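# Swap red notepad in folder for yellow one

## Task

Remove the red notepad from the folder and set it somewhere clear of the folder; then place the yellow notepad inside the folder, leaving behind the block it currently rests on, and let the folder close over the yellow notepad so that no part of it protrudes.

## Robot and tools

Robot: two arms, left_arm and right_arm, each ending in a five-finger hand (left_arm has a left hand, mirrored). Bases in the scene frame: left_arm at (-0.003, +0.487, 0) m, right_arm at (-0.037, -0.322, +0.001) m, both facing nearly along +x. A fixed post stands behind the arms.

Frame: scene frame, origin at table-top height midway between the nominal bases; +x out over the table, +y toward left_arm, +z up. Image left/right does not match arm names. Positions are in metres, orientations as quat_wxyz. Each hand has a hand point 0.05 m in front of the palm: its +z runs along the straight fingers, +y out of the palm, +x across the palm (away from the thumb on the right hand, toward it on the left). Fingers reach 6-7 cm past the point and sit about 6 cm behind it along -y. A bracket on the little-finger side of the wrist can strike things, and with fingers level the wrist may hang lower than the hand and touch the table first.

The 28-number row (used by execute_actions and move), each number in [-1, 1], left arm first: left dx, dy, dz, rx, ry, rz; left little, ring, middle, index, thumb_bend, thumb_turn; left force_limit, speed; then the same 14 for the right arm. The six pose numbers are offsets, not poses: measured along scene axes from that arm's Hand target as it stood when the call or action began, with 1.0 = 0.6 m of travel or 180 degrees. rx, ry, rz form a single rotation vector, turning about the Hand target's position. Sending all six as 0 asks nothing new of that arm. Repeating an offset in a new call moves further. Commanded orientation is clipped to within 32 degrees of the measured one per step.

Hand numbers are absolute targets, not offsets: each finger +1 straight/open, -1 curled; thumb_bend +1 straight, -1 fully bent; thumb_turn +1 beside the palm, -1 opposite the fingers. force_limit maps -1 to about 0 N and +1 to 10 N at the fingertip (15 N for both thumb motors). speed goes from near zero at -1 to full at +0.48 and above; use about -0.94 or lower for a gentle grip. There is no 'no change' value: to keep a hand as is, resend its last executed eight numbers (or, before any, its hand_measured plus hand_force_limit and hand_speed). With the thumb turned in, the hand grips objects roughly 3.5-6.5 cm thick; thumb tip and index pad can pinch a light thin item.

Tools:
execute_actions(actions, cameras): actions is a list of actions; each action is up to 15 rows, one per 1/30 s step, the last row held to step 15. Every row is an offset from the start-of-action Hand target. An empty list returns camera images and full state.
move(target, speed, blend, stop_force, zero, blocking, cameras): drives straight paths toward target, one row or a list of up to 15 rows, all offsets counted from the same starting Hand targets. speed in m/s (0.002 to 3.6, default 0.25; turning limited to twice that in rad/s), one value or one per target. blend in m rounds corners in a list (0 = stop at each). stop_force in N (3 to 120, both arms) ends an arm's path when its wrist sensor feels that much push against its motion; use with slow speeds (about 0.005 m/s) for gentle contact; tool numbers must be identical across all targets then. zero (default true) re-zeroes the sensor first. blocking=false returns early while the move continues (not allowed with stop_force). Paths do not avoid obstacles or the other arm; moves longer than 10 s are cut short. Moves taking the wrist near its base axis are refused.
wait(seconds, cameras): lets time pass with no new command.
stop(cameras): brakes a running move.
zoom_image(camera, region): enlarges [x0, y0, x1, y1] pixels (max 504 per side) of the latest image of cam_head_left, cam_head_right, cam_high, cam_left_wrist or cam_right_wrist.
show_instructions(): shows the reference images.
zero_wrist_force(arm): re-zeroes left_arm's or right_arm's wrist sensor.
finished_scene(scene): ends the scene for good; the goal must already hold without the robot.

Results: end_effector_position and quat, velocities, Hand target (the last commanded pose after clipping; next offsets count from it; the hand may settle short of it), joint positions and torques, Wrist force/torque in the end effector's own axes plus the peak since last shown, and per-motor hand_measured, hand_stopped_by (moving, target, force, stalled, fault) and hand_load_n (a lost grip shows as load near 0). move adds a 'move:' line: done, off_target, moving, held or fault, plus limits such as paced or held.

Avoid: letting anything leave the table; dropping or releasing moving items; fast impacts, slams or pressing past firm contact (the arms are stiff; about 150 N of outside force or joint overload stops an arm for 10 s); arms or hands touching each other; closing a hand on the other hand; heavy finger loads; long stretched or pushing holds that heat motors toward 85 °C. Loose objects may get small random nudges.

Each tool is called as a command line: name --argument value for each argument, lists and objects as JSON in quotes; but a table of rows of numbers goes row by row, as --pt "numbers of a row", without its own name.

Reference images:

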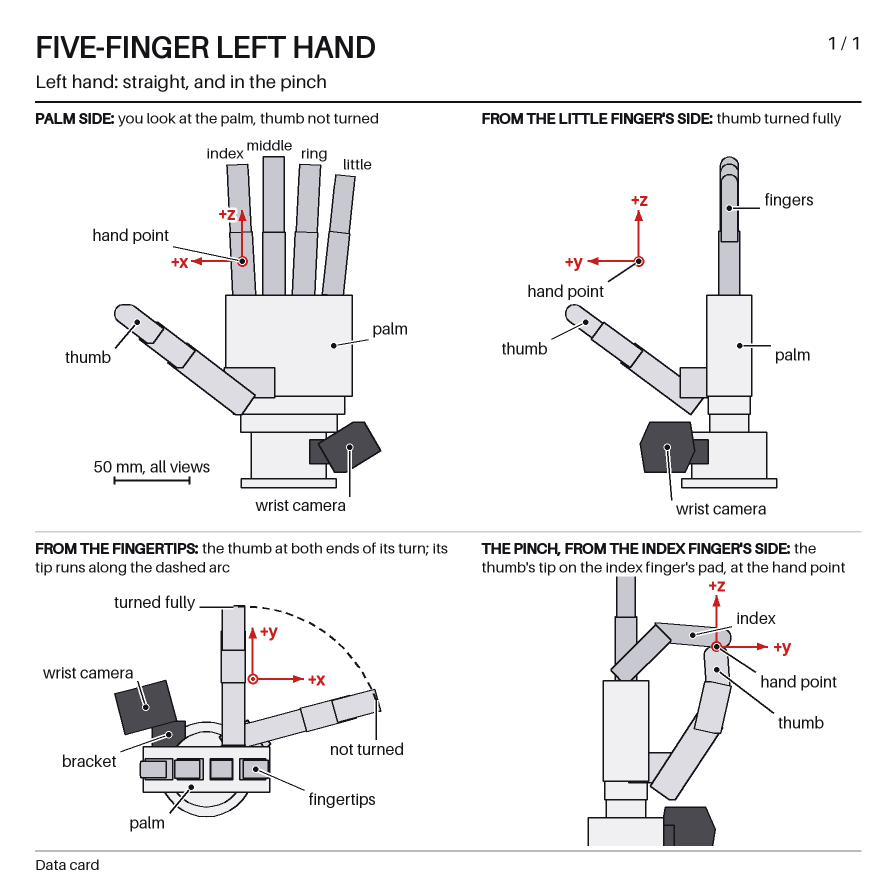

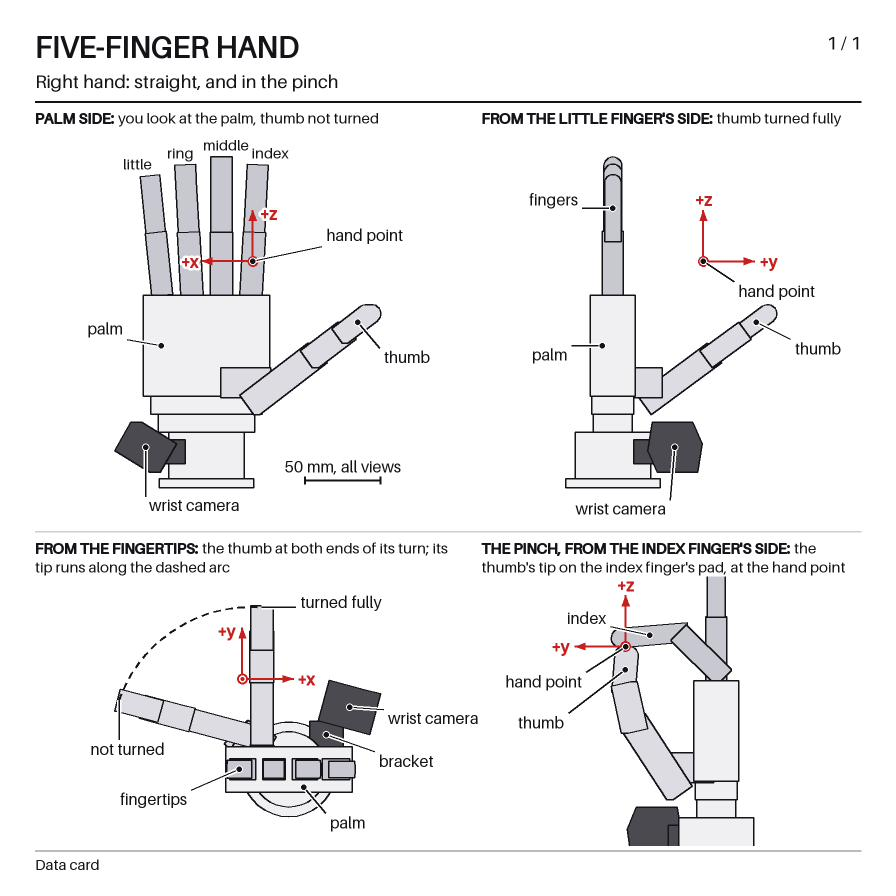

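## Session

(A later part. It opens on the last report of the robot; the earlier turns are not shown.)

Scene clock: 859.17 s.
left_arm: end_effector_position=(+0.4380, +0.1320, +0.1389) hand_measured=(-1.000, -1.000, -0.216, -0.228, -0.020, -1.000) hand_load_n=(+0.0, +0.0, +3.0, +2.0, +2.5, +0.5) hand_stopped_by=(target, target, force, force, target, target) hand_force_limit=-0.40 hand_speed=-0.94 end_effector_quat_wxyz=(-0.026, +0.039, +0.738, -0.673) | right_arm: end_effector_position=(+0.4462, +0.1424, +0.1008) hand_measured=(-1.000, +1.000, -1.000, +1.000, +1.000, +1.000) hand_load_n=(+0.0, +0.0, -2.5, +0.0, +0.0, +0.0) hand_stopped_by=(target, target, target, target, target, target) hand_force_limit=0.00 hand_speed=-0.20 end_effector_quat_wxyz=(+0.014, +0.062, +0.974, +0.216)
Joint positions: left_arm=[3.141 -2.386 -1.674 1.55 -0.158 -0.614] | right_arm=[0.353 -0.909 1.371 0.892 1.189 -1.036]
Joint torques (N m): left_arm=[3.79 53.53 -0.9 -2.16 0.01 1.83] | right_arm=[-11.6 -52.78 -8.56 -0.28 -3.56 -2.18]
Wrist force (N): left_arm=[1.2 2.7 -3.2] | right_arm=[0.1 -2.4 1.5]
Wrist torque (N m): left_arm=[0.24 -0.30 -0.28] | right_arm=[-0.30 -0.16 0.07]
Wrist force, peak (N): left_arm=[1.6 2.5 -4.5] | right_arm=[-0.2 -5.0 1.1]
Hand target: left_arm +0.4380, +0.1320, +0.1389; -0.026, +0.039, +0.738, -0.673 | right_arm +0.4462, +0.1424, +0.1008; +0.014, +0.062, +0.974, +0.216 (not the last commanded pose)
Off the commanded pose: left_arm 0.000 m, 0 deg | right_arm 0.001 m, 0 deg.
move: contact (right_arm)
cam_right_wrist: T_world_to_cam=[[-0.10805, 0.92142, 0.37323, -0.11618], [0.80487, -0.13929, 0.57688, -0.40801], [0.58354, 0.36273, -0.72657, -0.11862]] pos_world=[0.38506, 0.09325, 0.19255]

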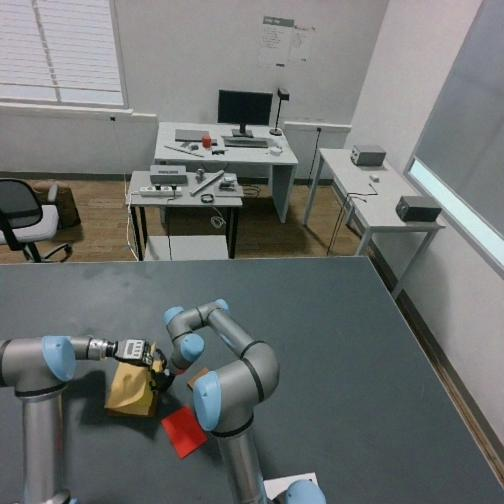

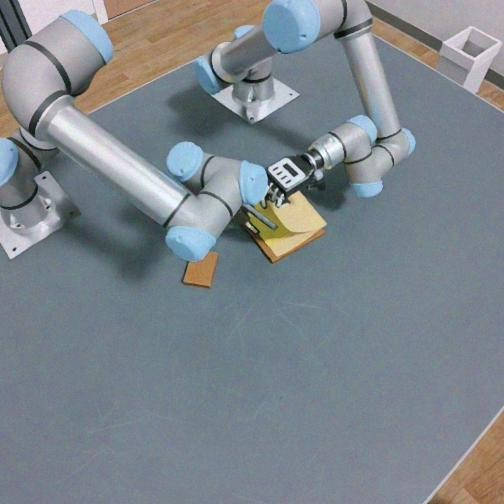

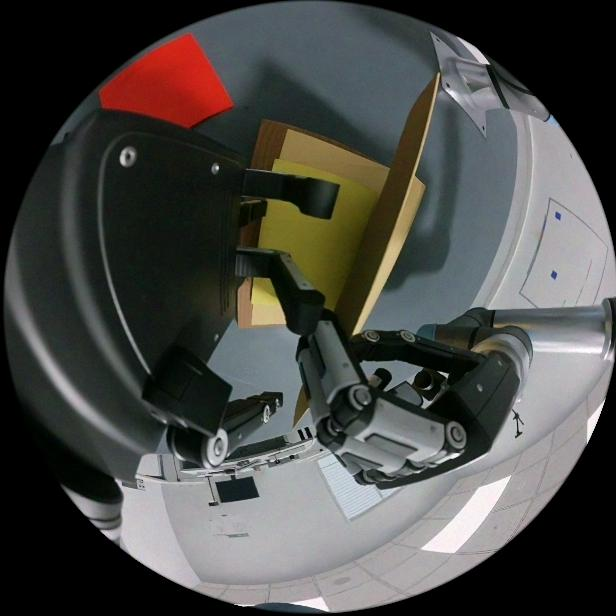

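move --pt "0 0 0 0 0 0 -1 -1 -0.38 -0.35 -0.02 -1 -0.4 -0.94 -0.0032 -0.0333 0 0 0 0 -1 1 -1 1 1 1 0 -0.2" --speed 0.02

move --pt "0 0.03 0.0352 0 0 0 -1 -1 -0.38 -0.35 -0.02 -1 -0.4 -0.94 0 0 0 0 0 0 -1 1 -1 1 1 1 0 -0.2" --speed 0.01 --stop_force 7 --cameras '["cam_head_left","cam_high","cam_right_wrist"]'

zoom_image --camera "cam_high" --region '[180, 150, 350, 300]'

zoom_image --camera "cam_right_wrist" --region '[200, 100, 500, 400]'

Scene clock: 878.33 s.
left_arm: end_effector_position=(+0.4380, +0.1320, +0.1389) hand_measured=(-1.000, -1.000, -0.216, -0.228, -0.020, -1.000) hand_load_n=(+0.0, +0.0, +3.0, +3.0, +2.0, +0.0) hand_stopped_by=(target, target, force, force, target, target) hand_force_limit=-0.40 hand_speed=-0.94 end_effector_quat_wxyz=(-0.026, +0.039, +0.738, -0.673) | right_arm: end_effector_position=(+0.4443, +0.1223, +0.1009) hand_measured=(-1.000, +1.000, -1.000, +1.000, +1.000, +1.000) hand_load_n=(+0.0, +0.0, +0.0, +0.0, +0.0, +0.0) hand_stopped_by=(target, target, target, target, target, target) hand_force_limit=0.00 hand_speed=-0.20 end_effector_quat_wxyz=(+0.014, +0.062, +0.974, +0.216)
Joint positions: left_arm=[3.141 -2.386 -1.674 1.551 -0.158 -0.614] | right_arm=[0.317 -0.936 1.421 0.882 1.181 -1.074]
Joint torques (N m): left_arm=[-10.11 40.45 -0.66 0.09 1.96 1.63] | right_arm=[9.75 -34.14 -25.18 0.85 -1.86 1.72]
Wrist force (N): left_arm=[0.7 3.5 0.4] | right_arm=[0.2 1.6 2.1]
Wrist torque (N m): left_arm=[0.19 -0.21 -0.29] | right_arm=[-0.01 -0.17 0.30]
Wrist force, peak (N): left_arm=[1.1 2.9 -3.3] | right_arm=[-0.1 -2.8 1.4]
Hand target: left_arm +0.4380, +0.1320, +0.1389; -0.026, +0.039, +0.738, -0.673 | right_arm +0.4443, +0.1224, +0.1008; +0.014, +0.062, +0.974, +0.216
Off the commanded pose: left_arm 0.000 m, 0 deg | right_arm 0.000 m, 0 deg.
move: done

Scene clock: 882.27 s.
left_arm: end_effector_position=(+0.4380, +0.1500, +0.1600) hand_measured=(-1.000, -1.000, -0.216, -0.228, -0.020, -1.000) hand_load_n=(+0.0, +0.0, +3.5, +3.0, +2.0, +0.0) hand_stopped_by=(target, target, force, force, target, target) hand_force_limit=-0.40 hand_speed=-0.94 end_effector_quat_wxyz=(-0.026, +0.039, +0.738, -0.673) | right_arm: end_effector_position=(+0.4443, +0.1224, +0.1008) hand_measured=(-1.000, +1.000, -1.000, +1.000, +1.000, +1.000) hand_load_n=(+0.0, +0.0, +0.0, +0.0, +0.0, +0.0) hand_stopped_by=(target, target, target, target, target, target) hand_force_limit=0.00 hand_speed=-0.20 end_effector_quat_wxyz=(+0.014, +0.062, +0.974, +0.216)
Joint positions: left_arm=[3.178 -2.338 -1.719 1.434 -0.189 -0.498] | right_arm=[0.317 -0.935 1.421 0.882 1.181 -1.074]
Joint torques (N m): left_arm=[-11.78 28.51 19.69 0.69 2.03 -1.17] | right_arm=[11.07 -34.49 -26.92 3.71 1.95 2.5]
Wrist force (N): left_arm=[0.9 3.6 0.3] | right_arm=[0.2 1.5 1.9]
Wrist torque (N m): left_arm=[0.20 -0.25 -0.40] | right_arm=[-0.01 -0.16 0.27]
Wrist force, peak (N): left_arm=[1.1 3.7 0.5] | right_arm=[0.5 1.8 2.0]
Hand target: left_arm +0.4380, +0.1500, +0.1600; -0.026, +0.039, +0.738, -0.673 | right_arm +0.4443, +0.1224, +0.1008; +0.014, +0.062, +0.974, +0.216
Off the commanded pose: left_arm 0.000 m, 0 deg | right_arm 0.000 m, 0 deg.
move: done
cam_right_wrist: T_world_to_cam=[[-0.10805, 0.92142, 0.37323, -0.09805], [0.80487, -0.13929, 0.57688, -0.40926], [0.58354, 0.36273, -0.72657, -0.1103]] pos_world=[0.38316, 0.07335, 0.19255]

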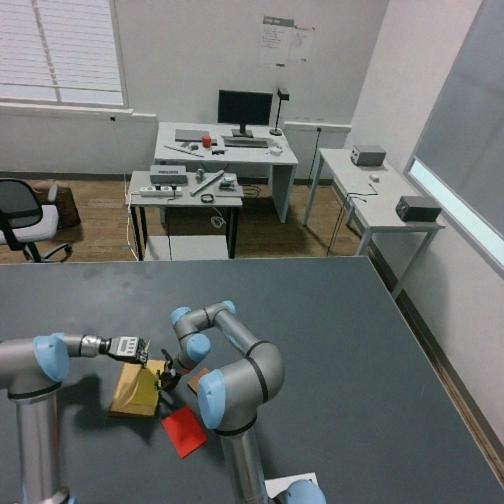

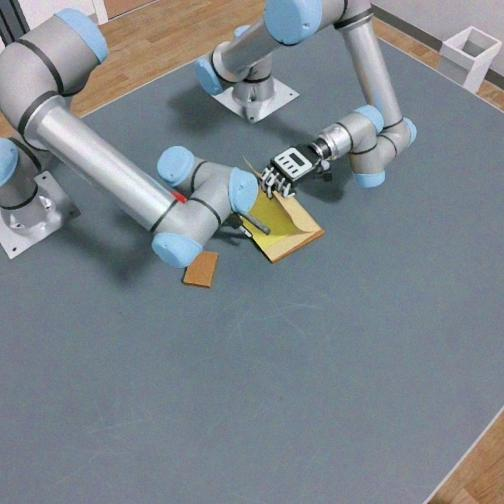

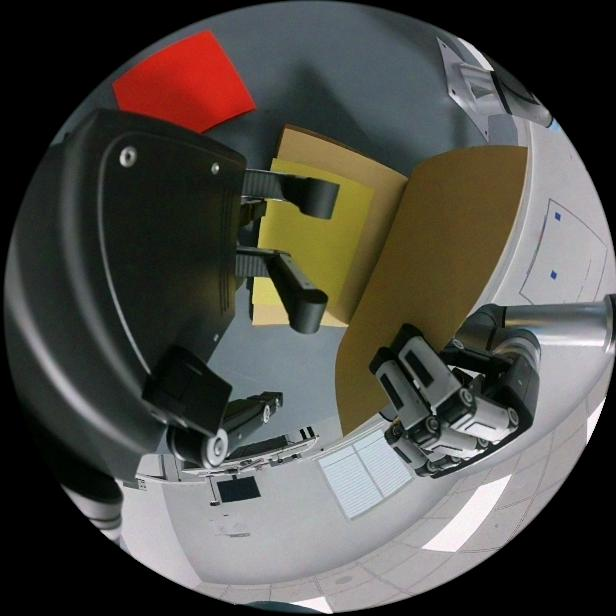

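Scaled by 2.965 from the camera's image (finer frame: 720x720).

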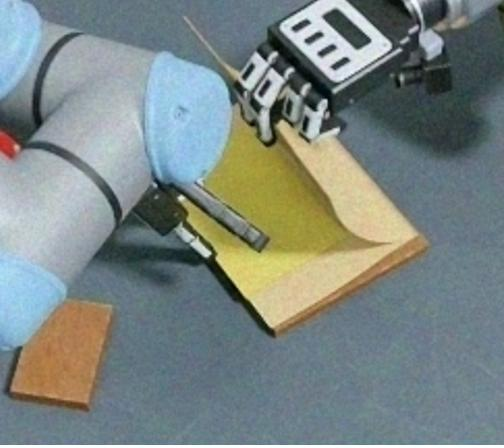

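Scaled by 1.680 from the camera's image (finer frame: 880x880).

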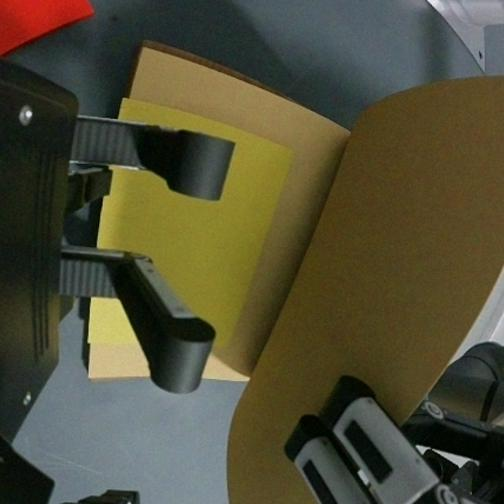

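move --pt "0 0 0 0 0 0 -1 -1 -0.38 -0.35 -0.02 -1 -0.4 -0.94 0.0026 0.02 0 0 0 0 -1 1 -1 1 1 1 0 -0.2" --speed 0.008 --stop_force 3.5 --cameras '["cam_head_left","cam_high","cam_right_wrist"]'

zoom_image --camera "cam_high" --region '[180, 150, 350, 300]'

zoom_image --camera "cam_right_wrist" --region '[200, 100, 500, 400]'

Scene clock: 886.70 s.
left_arm: end_effector_position=(+0.4380, +0.1500, +0.1600) hand_measured=(-1.000, -1.000, -0.216, -0.228, -0.020, -1.000) hand_load_n=(+0.0, +0.0, +3.5, +3.0, +2.0, +0.0) hand_stopped_by=(target, target, force, force, target, target) hand_force_limit=-0.40 hand_speed=-0.94 end_effector_quat_wxyz=(-0.026, +0.039, +0.738, -0.673) | right_arm: end_effector_position=(+0.4459, +0.1344, +0.1008) hand_measured=(-1.000, +1.000, -1.000, +1.000, +1.000, +1.000) hand_load_n=(+0.0, +0.0, +0.5, +0.0, +0.0, +0.0) hand_stopped_by=(target, target, target, target, target, target) hand_force_limit=0.00 hand_speed=-0.20 end_effector_quat_wxyz=(+0.014, +0.062, +0.974, +0.216)
Joint positions: left_arm=[3.178 -2.338 -1.719 1.434 -0.189 -0.498] | right_arm=[0.339 -0.919 1.39 0.888 1.186 -1.051]
Joint torques (N m): left_arm=[-12.12 28.97 19.63 0.69 2.03 -1.41] | right_arm=[-13.21 -50.93 -7.77 0.34 -0.82 -1.53]
Wrist force (N): left_arm=[0.9 3.7 0.2] | right_arm=[0.0 1.3 1.4]
Wrist torque (N m): left_arm=[0.22 -0.25 -0.41] | right_arm=[0.01 -0.13 0.08]
Wrist force, peak (N): left_arm=[1.1 3.7 0.3] | right_arm=[0.2 1.8 2.0]
Hand target: left_arm +0.4380, +0.1500, +0.1600; -0.026, +0.039, +0.738, -0.673 | right_arm +0.4459, +0.1344, +0.1008; +0.014, +0.062, +0.974, +0.216
Off the commanded pose: left_arm 0.000 m, 0 deg | right_arm 0.000 m, 0 deg.
move: done
cam_right_wrist: T_world_to_cam=[[-0.108, 0.92146, 0.37317, -0.10886], [0.80486, -0.13929, 0.57689, -0.4088], [0.58356, 0.36265, -0.7266, -0.11549]] pos_world=[0.38466, 0.08525, 0.19255]

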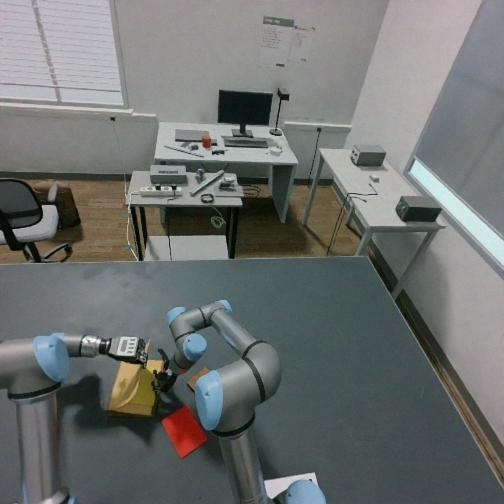

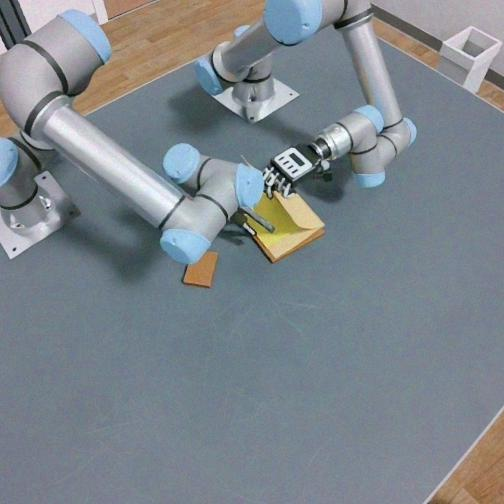

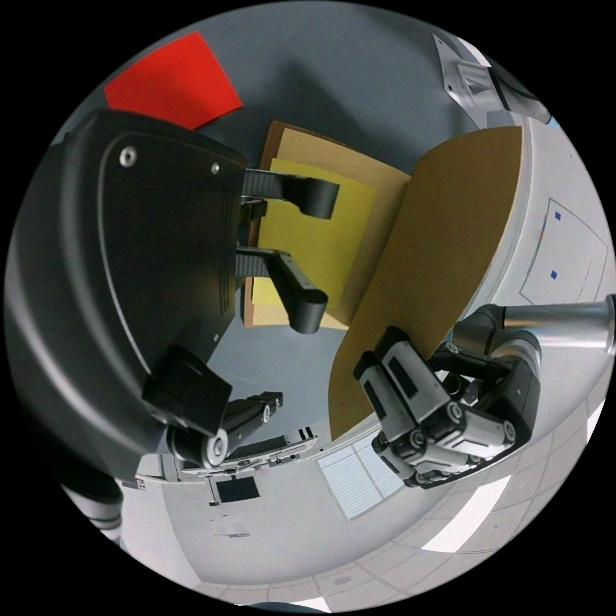

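Scaled by 2.965 from the camera's image (finer frame: 720x720).

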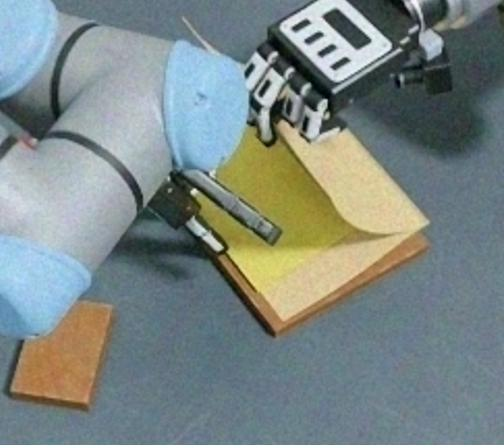

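Scaled by 1.680 from the camera's image (finer frame: 880x880).

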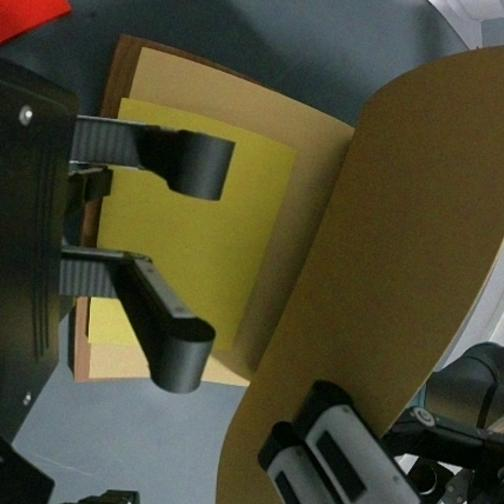

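move --pt "0 -0.025 0.005 0 0 0 -1 -1 -0.38 -0.35 -0.02 -1 -0.4 -0.94 0 0 0 0 0 0 -1 1 -1 1 1 1 0 -0.2" --speed 0.01 --stop_force 7 --cameras '["cam_head_left","cam_high","cam_right_wrist"]'

zoom_image --camera "cam_high" --region '[180, 150, 350, 300]'

zoom_image --camera "cam_right_wrist" --region '[200, 100, 500, 400]'

Scene clock: 892.27 s.
left_arm: end_effector_position=(+0.4380, +0.1350, +0.1630) hand_measured=(-1.000, -1.000, -0.216, -0.228, -0.020, -1.000) hand_load_n=(+0.0, +0.0, +3.5, +3.5, +2.0, +0.0) hand_stopped_by=(target, target, force, force, target, target) hand_force_limit=-0.40 hand_speed=-0.94 end_effector_quat_wxyz=(-0.026, +0.039, +0.738, -0.673) | right_arm: end_effector_position=(+0.4459, +0.1344, +0.1008) hand_measured=(-1.000, +1.000, -1.000, +1.000, +1.000, +1.000) hand_load_n=(+0.0, +0.0, +0.0, -0.5, +0.0, +0.0) hand_stopped_by=(target, target, target, target, target, target) hand_force_limit=0.00 hand_speed=-0.20 end_effector_quat_wxyz=(+0.014, +0.062, +0.974, +0.216)
Joint positions: left_arm=[3.147 -2.34 -1.683 1.492 -0.163 -0.592] | right_arm=[0.339 -0.919 1.39 0.888 1.186 -1.051]
Joint torques (N m): left_arm=[13 47.83 -0.11 -3.65 -0.39 1.86] | right_arm=[-11.94 -50.78 -8.38 0.28 -2.62 -1.48]
Wrist force (N): left_arm=[1.0 3.5 0.4] | right_arm=[0.1 0.9 1.6]
Wrist torque (N m): left_arm=[0.19 -0.24 -0.27] | right_arm=[-0.03 -0.15 0.07]
Wrist force, peak (N): left_arm=[1.0 3.7 0.2] | right_arm=[0.1 1.4 1.8]
Hand target: left_arm +0.4380, +0.1350, +0.1630; -0.026, +0.039, +0.738, -0.673 | right_arm +0.4459, +0.1344, +0.1008; +0.014, +0.062, +0.974, +0.216
Off the commanded pose: left_arm 0.000 m, 0 deg | right_arm 0.000 m, 0 deg.
move: done
cam_right_wrist: T_world_to_cam=[[-0.10805, 0.92142, 0.37323, -0.10894], [0.80487, -0.13929, 0.57688, -0.40879], [0.58354, 0.36273, -0.72657, -0.11553]] pos_world=[0.38466, 0.08535, 0.19255]

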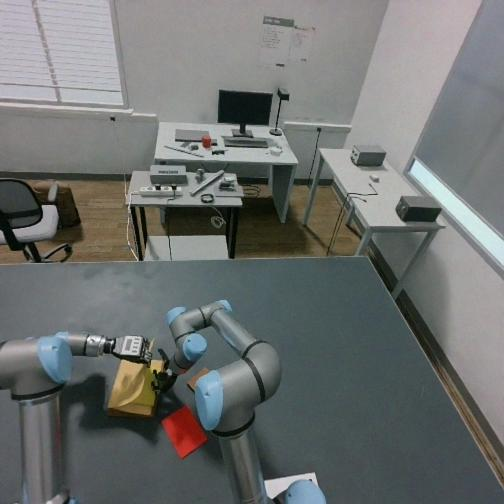

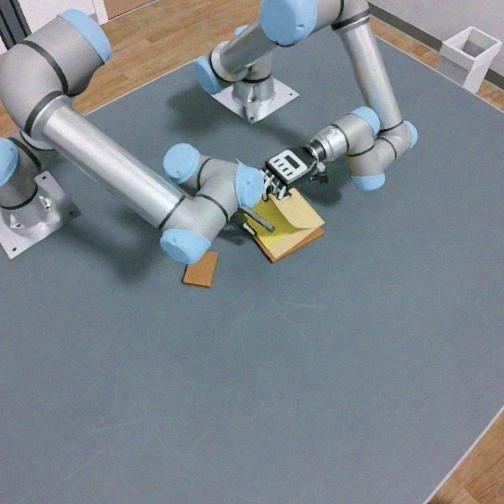

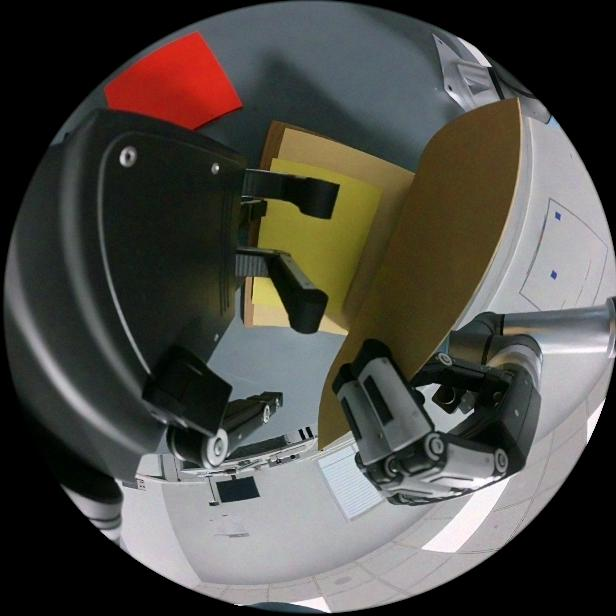

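Scaled by 2.965 from the camera's image (finer frame: 720x720).

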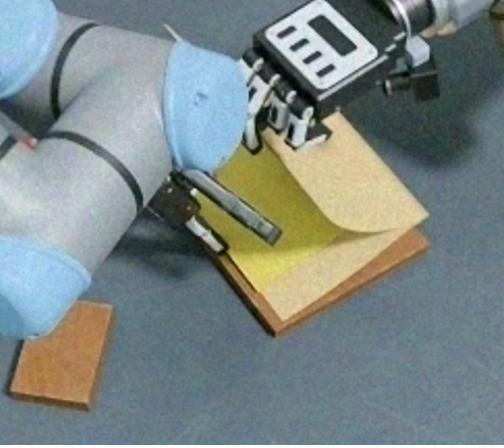

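Scaled by 1.680 from the camera's image (finer frame: 880x880).

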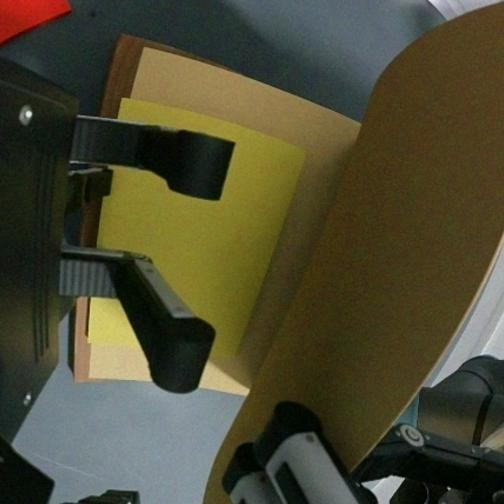

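wait --seconds 0.2 --cameras '["all"]'

Scene clock: 896.90 s.
left_arm: end_effector_position=(+0.4380, +0.1350, +0.1630) hand_measured=(-1.000, -1.000, -0.216, -0.228, -0.020, -1.000) hand_load_n=(+0.0, +0.0, +3.5, +3.5, +2.5, +0.5) hand_stopped_by=(target, target, force, force, target, target) hand_force_limit=-0.40 hand_speed=-0.94 end_effector_quat_wxyz=(-0.026, +0.039, +0.738, -0.673) | right_arm: end_effector_position=(+0.4459, +0.1344, +0.1008) hand_measured=(-1.000, +1.000, -1.000, +1.000, +1.000, +1.000) hand_load_n=(+0.0, +0.0, +0.0, +0.0, +0.0, +0.0) hand_stopped_by=(target, target, target, target, target, target) hand_force_limit=0.00 hand_speed=-0.20 end_effector_quat_wxyz=(+0.014, +0.062, +0.974, +0.216)
Joint positions: left_arm=[3.147 -2.34 -1.683 1.492 -0.163 -0.592] | right_arm=[0.339 -0.919 1.39 0.888 1.186 -1.051]
Joint torques (N m): left_arm=[12.87 55.8 -0.35 -3.54 -0.45 1.84] | right_arm=[-11.5 -51.34 -7.61 0.43 -2.55 -1.39]
Wrist force (N): left_arm=[0.8 3.7 0.4] | right_arm=[0.1 1.0 1.7]
Wrist torque (N m): left_arm=[0.21 -0.22 -0.29] | right_arm=[-0.04 -0.15 0.08]
Wrist force, peak (N): left_arm=[0.9 4.0 -0.1] | right_arm=[0.1 0.9 1.9]
Hand target: left_arm +0.4380, +0.1350, +0.1630; -0.026, +0.039, +0.738, -0.673 | right_arm +0.4459, +0.1344, +0.1008; +0.014, +0.062, +0.974, +0.216
Off the commanded pose: left_arm 0.000 m, 0 deg | right_arm 0.000 m, 0 deg.
wait: 0.20 s; at rest from the start
cam_left_wrist: T_world_to_cam=[[-0.29603, -0.01148, 0.95511, -0.03178], [-0.75766, 0.61172, -0.22748, 0.28338], [-0.58164, -0.79099, -0.18979, 0.50944]] pos_world=[0.50161, 0.22925, 0.1915]
cam_right_wrist: T_world_to_cam=[[-0.10805, 0.92142, 0.37323, -0.10894], [0.80487, -0.13929, 0.57688, -0.40879], [0.58354, 0.36273, -0.72657, -0.11553]] pos_world=[0.38466, 0.08535, 0.19255]

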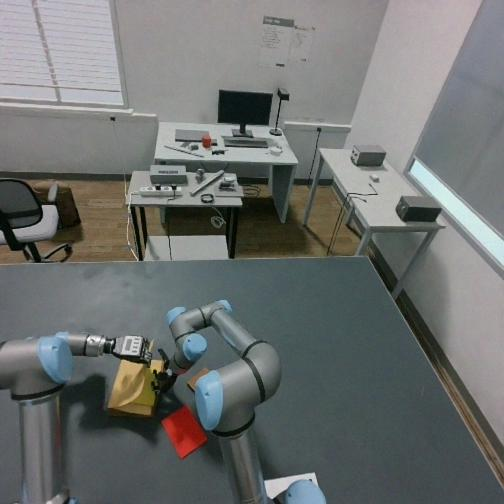

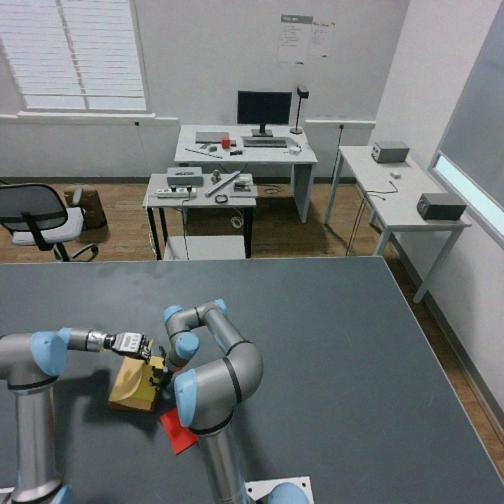

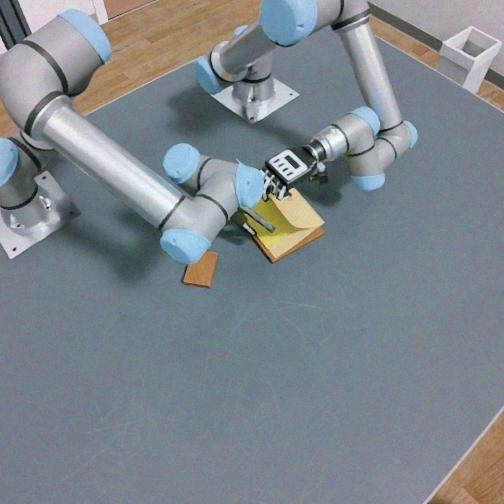

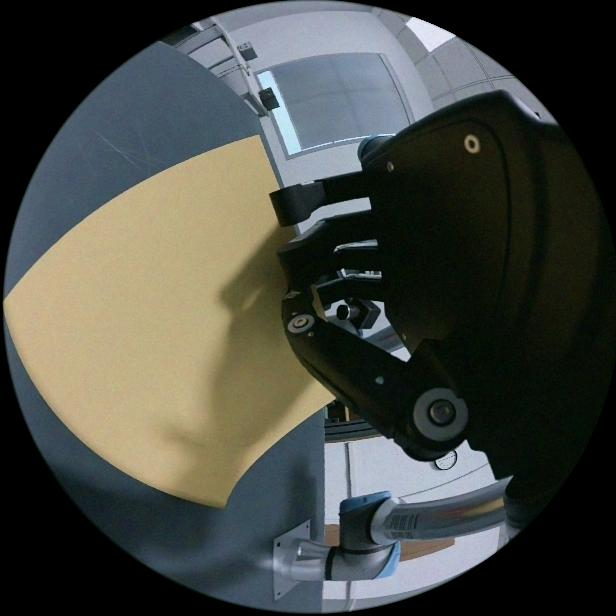

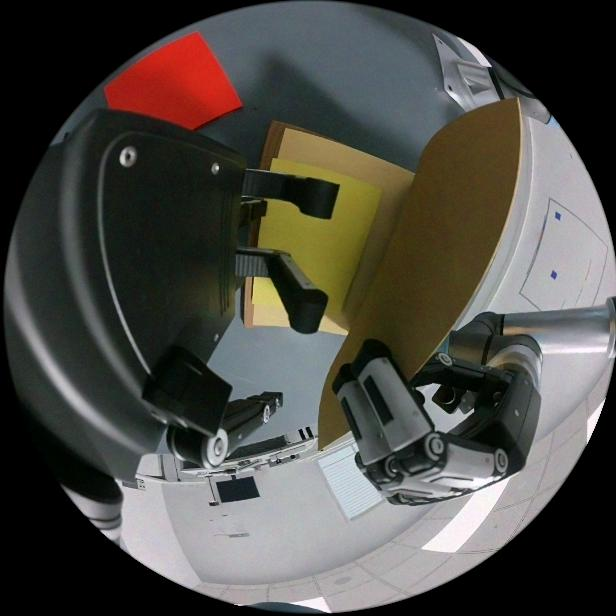

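zoom_image --camera "cam_right_wrist" --region '[200, 90, 450, 360]'

zoom_image --camera "cam_high" --region '[220, 170, 340, 280]'

zoom_image --camera "cam_head_left" --region '[90, 320, 230, 460]'

Scaled by 1.867 from the camera's image (finer frame: 880x880).

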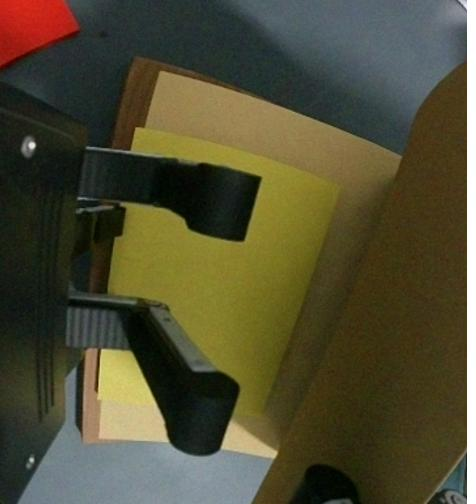

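Scaled by 4.200 from the camera's image (finer frame: 720x720).

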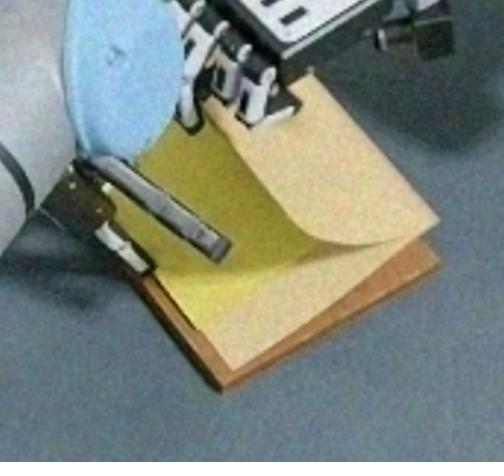

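Scaled by 3.600 from the camera's image (finer frame: 720x720).

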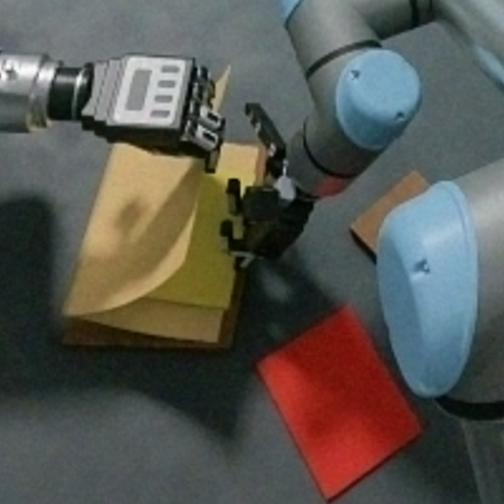

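move --target '[0,-0.02,0,0,0,0,0,0,-1,-1,-0.38,-0.35,-0.02,-1,-0.4,-0.94,0,0,0,0,0,0,-1,1,-1,1,1,1,0,-0.2]' --speed 0.01 --cameras '["cam_high","cam_right_wrist"]'


move --target '[0,-0.02,0,0,0,0,-1,-1,-0.38,-0.35,-0.02,-1,-0.4,-0.94,0,0,0,0,0,0,-1,1,-1,1,1,1,0,-0.2]' --speed 0.01 --cameras '["cam_high","cam_right_wrist"]'

zoom_image --camera "cam_right_wrist" --region '[200, 90, 450, 360]'

zoom_image --camera "cam_high" --region '[220, 170, 340, 280]'

Scene clock: 903.13 s.
left_arm: end_effector_position=(+0.4379, +0.1229, +0.1630) hand_measured=(-1.000, -1.000, -0.216, -0.228, -0.020, -1.000) hand_load_n=(+0.5, -0.5, +3.5, +3.0, +2.0, +0.5) hand_stopped_by=(target, target, force, force, target, target) hand_force_limit=-0.40 hand_speed=-0.94 end_effector_quat_wxyz=(-0.026, +0.039, +0.738, -0.673) | right_arm: end_effector_position=(+0.4459, +0.1344, +0.1008) hand_measured=(-1.000, +1.000, -1.000, +1.000, +1.000, +1.000) hand_load_n=(+0.0, +0.0, +0.0, +0.0, +0.0, +0.0) hand_stopped_by=(target, target, target, target, target, target) hand_force_limit=0.00 hand_speed=-0.20 end_effector_quat_wxyz=(+0.014, +0.062, +0.974, +0.216)
Joint positions: left_arm=[3.123 -2.345 -1.648 1.559 -0.144 -0.69] | right_arm=[0.339 -0.919 1.39 0.888 1.186 -1.051]
Joint torques (N m): left_arm=[5.64 43.22 9.92 -1.62 0.17 1.07] | right_arm=[-10.6 -50.45 -8.55 0.34 -2.59 -1.51]
Wrist force (N): left_arm=[0.9 3.5 0.2] | right_arm=[0.0 0.9 1.6]
Wrist torque (N m): left_arm=[0.19 -0.22 -0.27] | right_arm=[-0.04 -0.14 0.07]
Wrist force, peak (N): left_arm=[0.9 3.8 0.3] | right_arm=[0.0 1.0 1.9]
Hand target: left_arm +0.4380, +0.1230, +0.1630; -0.026, +0.039, +0.738, -0.673 | right_arm +0.4459, +0.1344, +0.1008; +0.014, +0.062, +0.974, +0.216
Off the commanded pose: left_arm 0.000 m, 0 deg | right_arm 0.000 m, 0 deg.
move: done
cam_right_wrist: T_world_to_cam=[[-0.10805, 0.92142, 0.37323, -0.10894], [0.80487, -0.13929, 0.57688, -0.40879], [0.58354, 0.36273, -0.72657, -0.11553]] pos_world=[0.38466, 0.08535, 0.19255]

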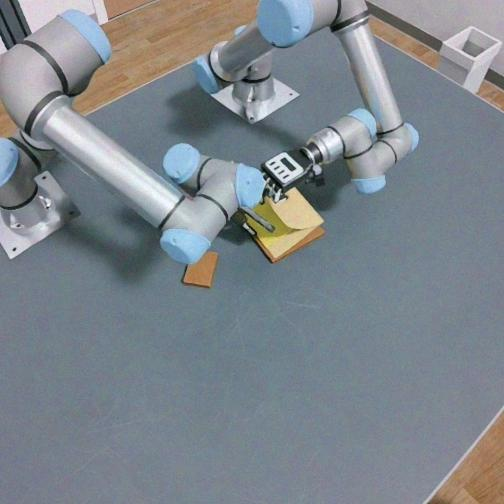

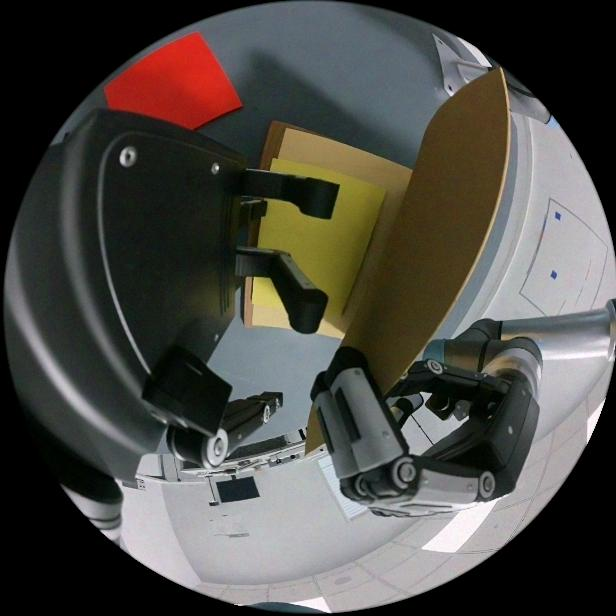

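Scaled by 1.867 from the camera's image (finer frame: 880x880).

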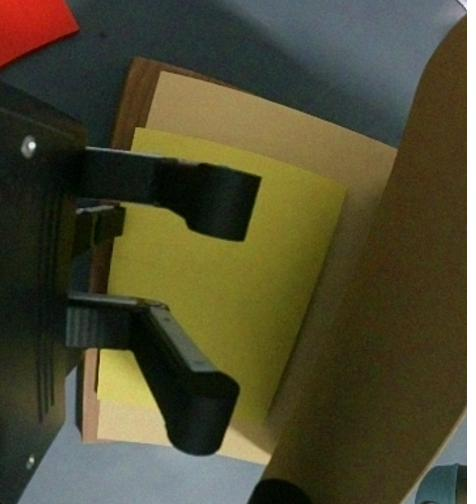

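Scaled by 4.200 from the camera's image (finer frame: 720x720).

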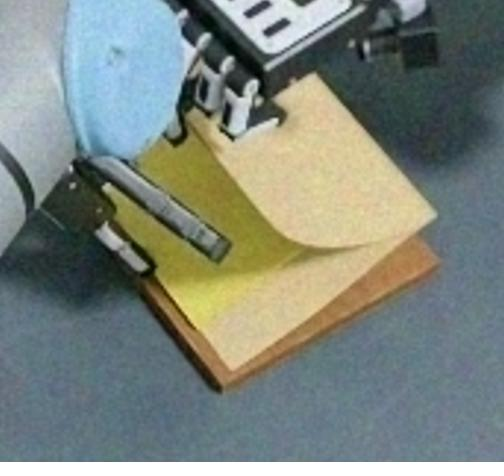

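move --target '[0,-0.02,0,0,0,0,-1,-1,-0.38,-0.35,-0.02,-1,-0.4,-0.94,0,0,0,0,0,0,-1,1,-1,1,1,1,0,-0.2]' --speed 0.01 --stop_force 4 --cameras '["cam_high","cam_right_wrist"]'

zoom_image --camera "cam_right_wrist" --region '[200, 90, 450, 360]'

zoom_image --camera "cam_high" --region '[220, 170, 340, 280]'

Scene clock: 911.07 s.
left_arm: end_effector_position=(+0.4380, +0.1110, +0.1630) hand_measured=(-1.000, -1.000, -0.216, -0.228, -0.020, -1.000) hand_load_n=(+0.0, +0.0, +3.5, +3.0, +2.5, +0.0) hand_stopped_by=(target, target, force, force, target, target) hand_force_limit=-0.40 hand_speed=-0.94 end_effector_quat_wxyz=(-0.026, +0.039, +0.738, -0.673) | right_arm: end_effector_position=(+0.4459, +0.1344, +0.1008) hand_measured=(-1.000, +1.000, -1.000, +1.000, +1.000, +1.000) hand_load_n=(+0.0, +0.0, +0.0, +0.0, +0.0, +0.0) hand_stopped_by=(target, target, target, target, target, target) hand_force_limit=0.00 hand_speed=-0.20 end_effector_quat_wxyz=(+0.014, +0.062, +0.974, +0.216)
Joint positions: left_arm=[3.098 -2.349 -1.606 1.646 -0.126 -0.816] | right_arm=[0.339 -0.919 1.39 0.888 1.186 -1.051]
Joint torques (N m): left_arm=[12.95 56.65 0.74 -4.05 0 1.57] | right_arm=[-10.07 -51.29 -9.15 0.2 -2.5 -1.35]
Wrist force (N): left_arm=[1.1 3.4 0.3] | right_arm=[-0.1 0.9 1.5]
Wrist torque (N m): left_arm=[0.20 -0.24 -0.28] | right_arm=[-0.04 -0.12 0.06]
Wrist force, peak (N): left_arm=[1.3 3.6 0.1] | right_arm=[0.2 1.2 1.9]
Hand target: left_arm +0.4380, +0.1110, +0.1630; -0.026, +0.039, +0.738, -0.673 | right_arm +0.4459, +0.1344, +0.1008; +0.014, +0.062, +0.974, +0.216
Off the commanded pose: left_arm 0.000 m, 0 deg | right_arm 0.000 m, 0 deg.
move: done
cam_right_wrist: T_world_to_cam=[[-0.10805, 0.92142, 0.37323, -0.10894], [0.80487, -0.13929, 0.57688, -0.40879], [0.58354, 0.36273, -0.72657, -0.11553]] pos_world=[0.38466, 0.08535, 0.19255]

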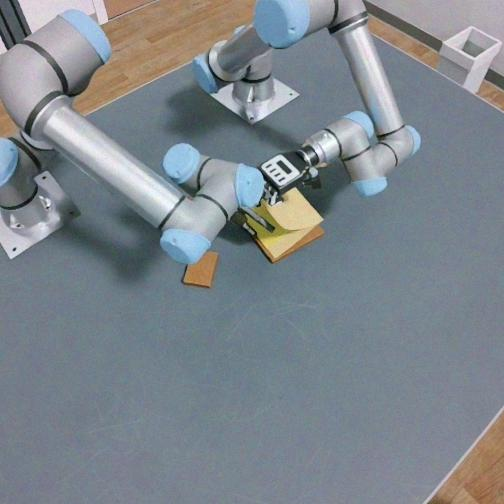

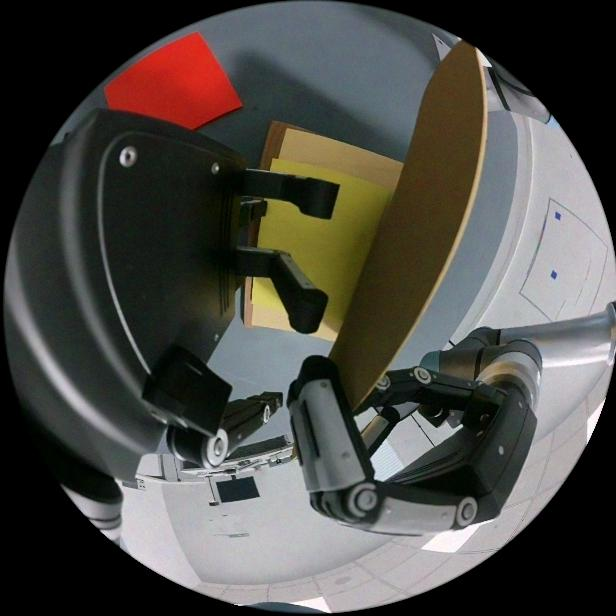

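Scaled by 1.867 from the camera's image (finer frame: 880x880).

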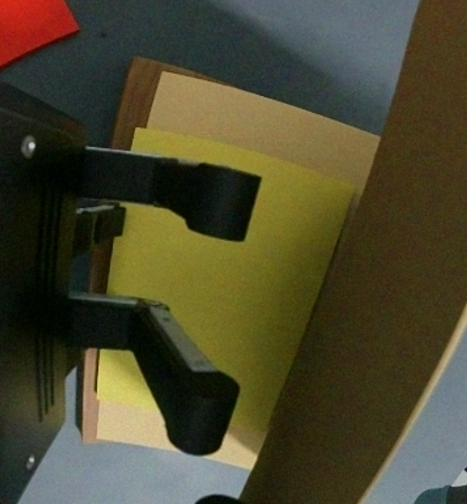

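Scaled by 4.200 from the camera's image (finer frame: 720x720).

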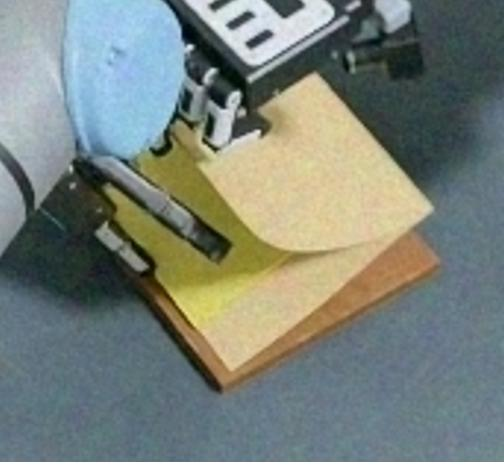

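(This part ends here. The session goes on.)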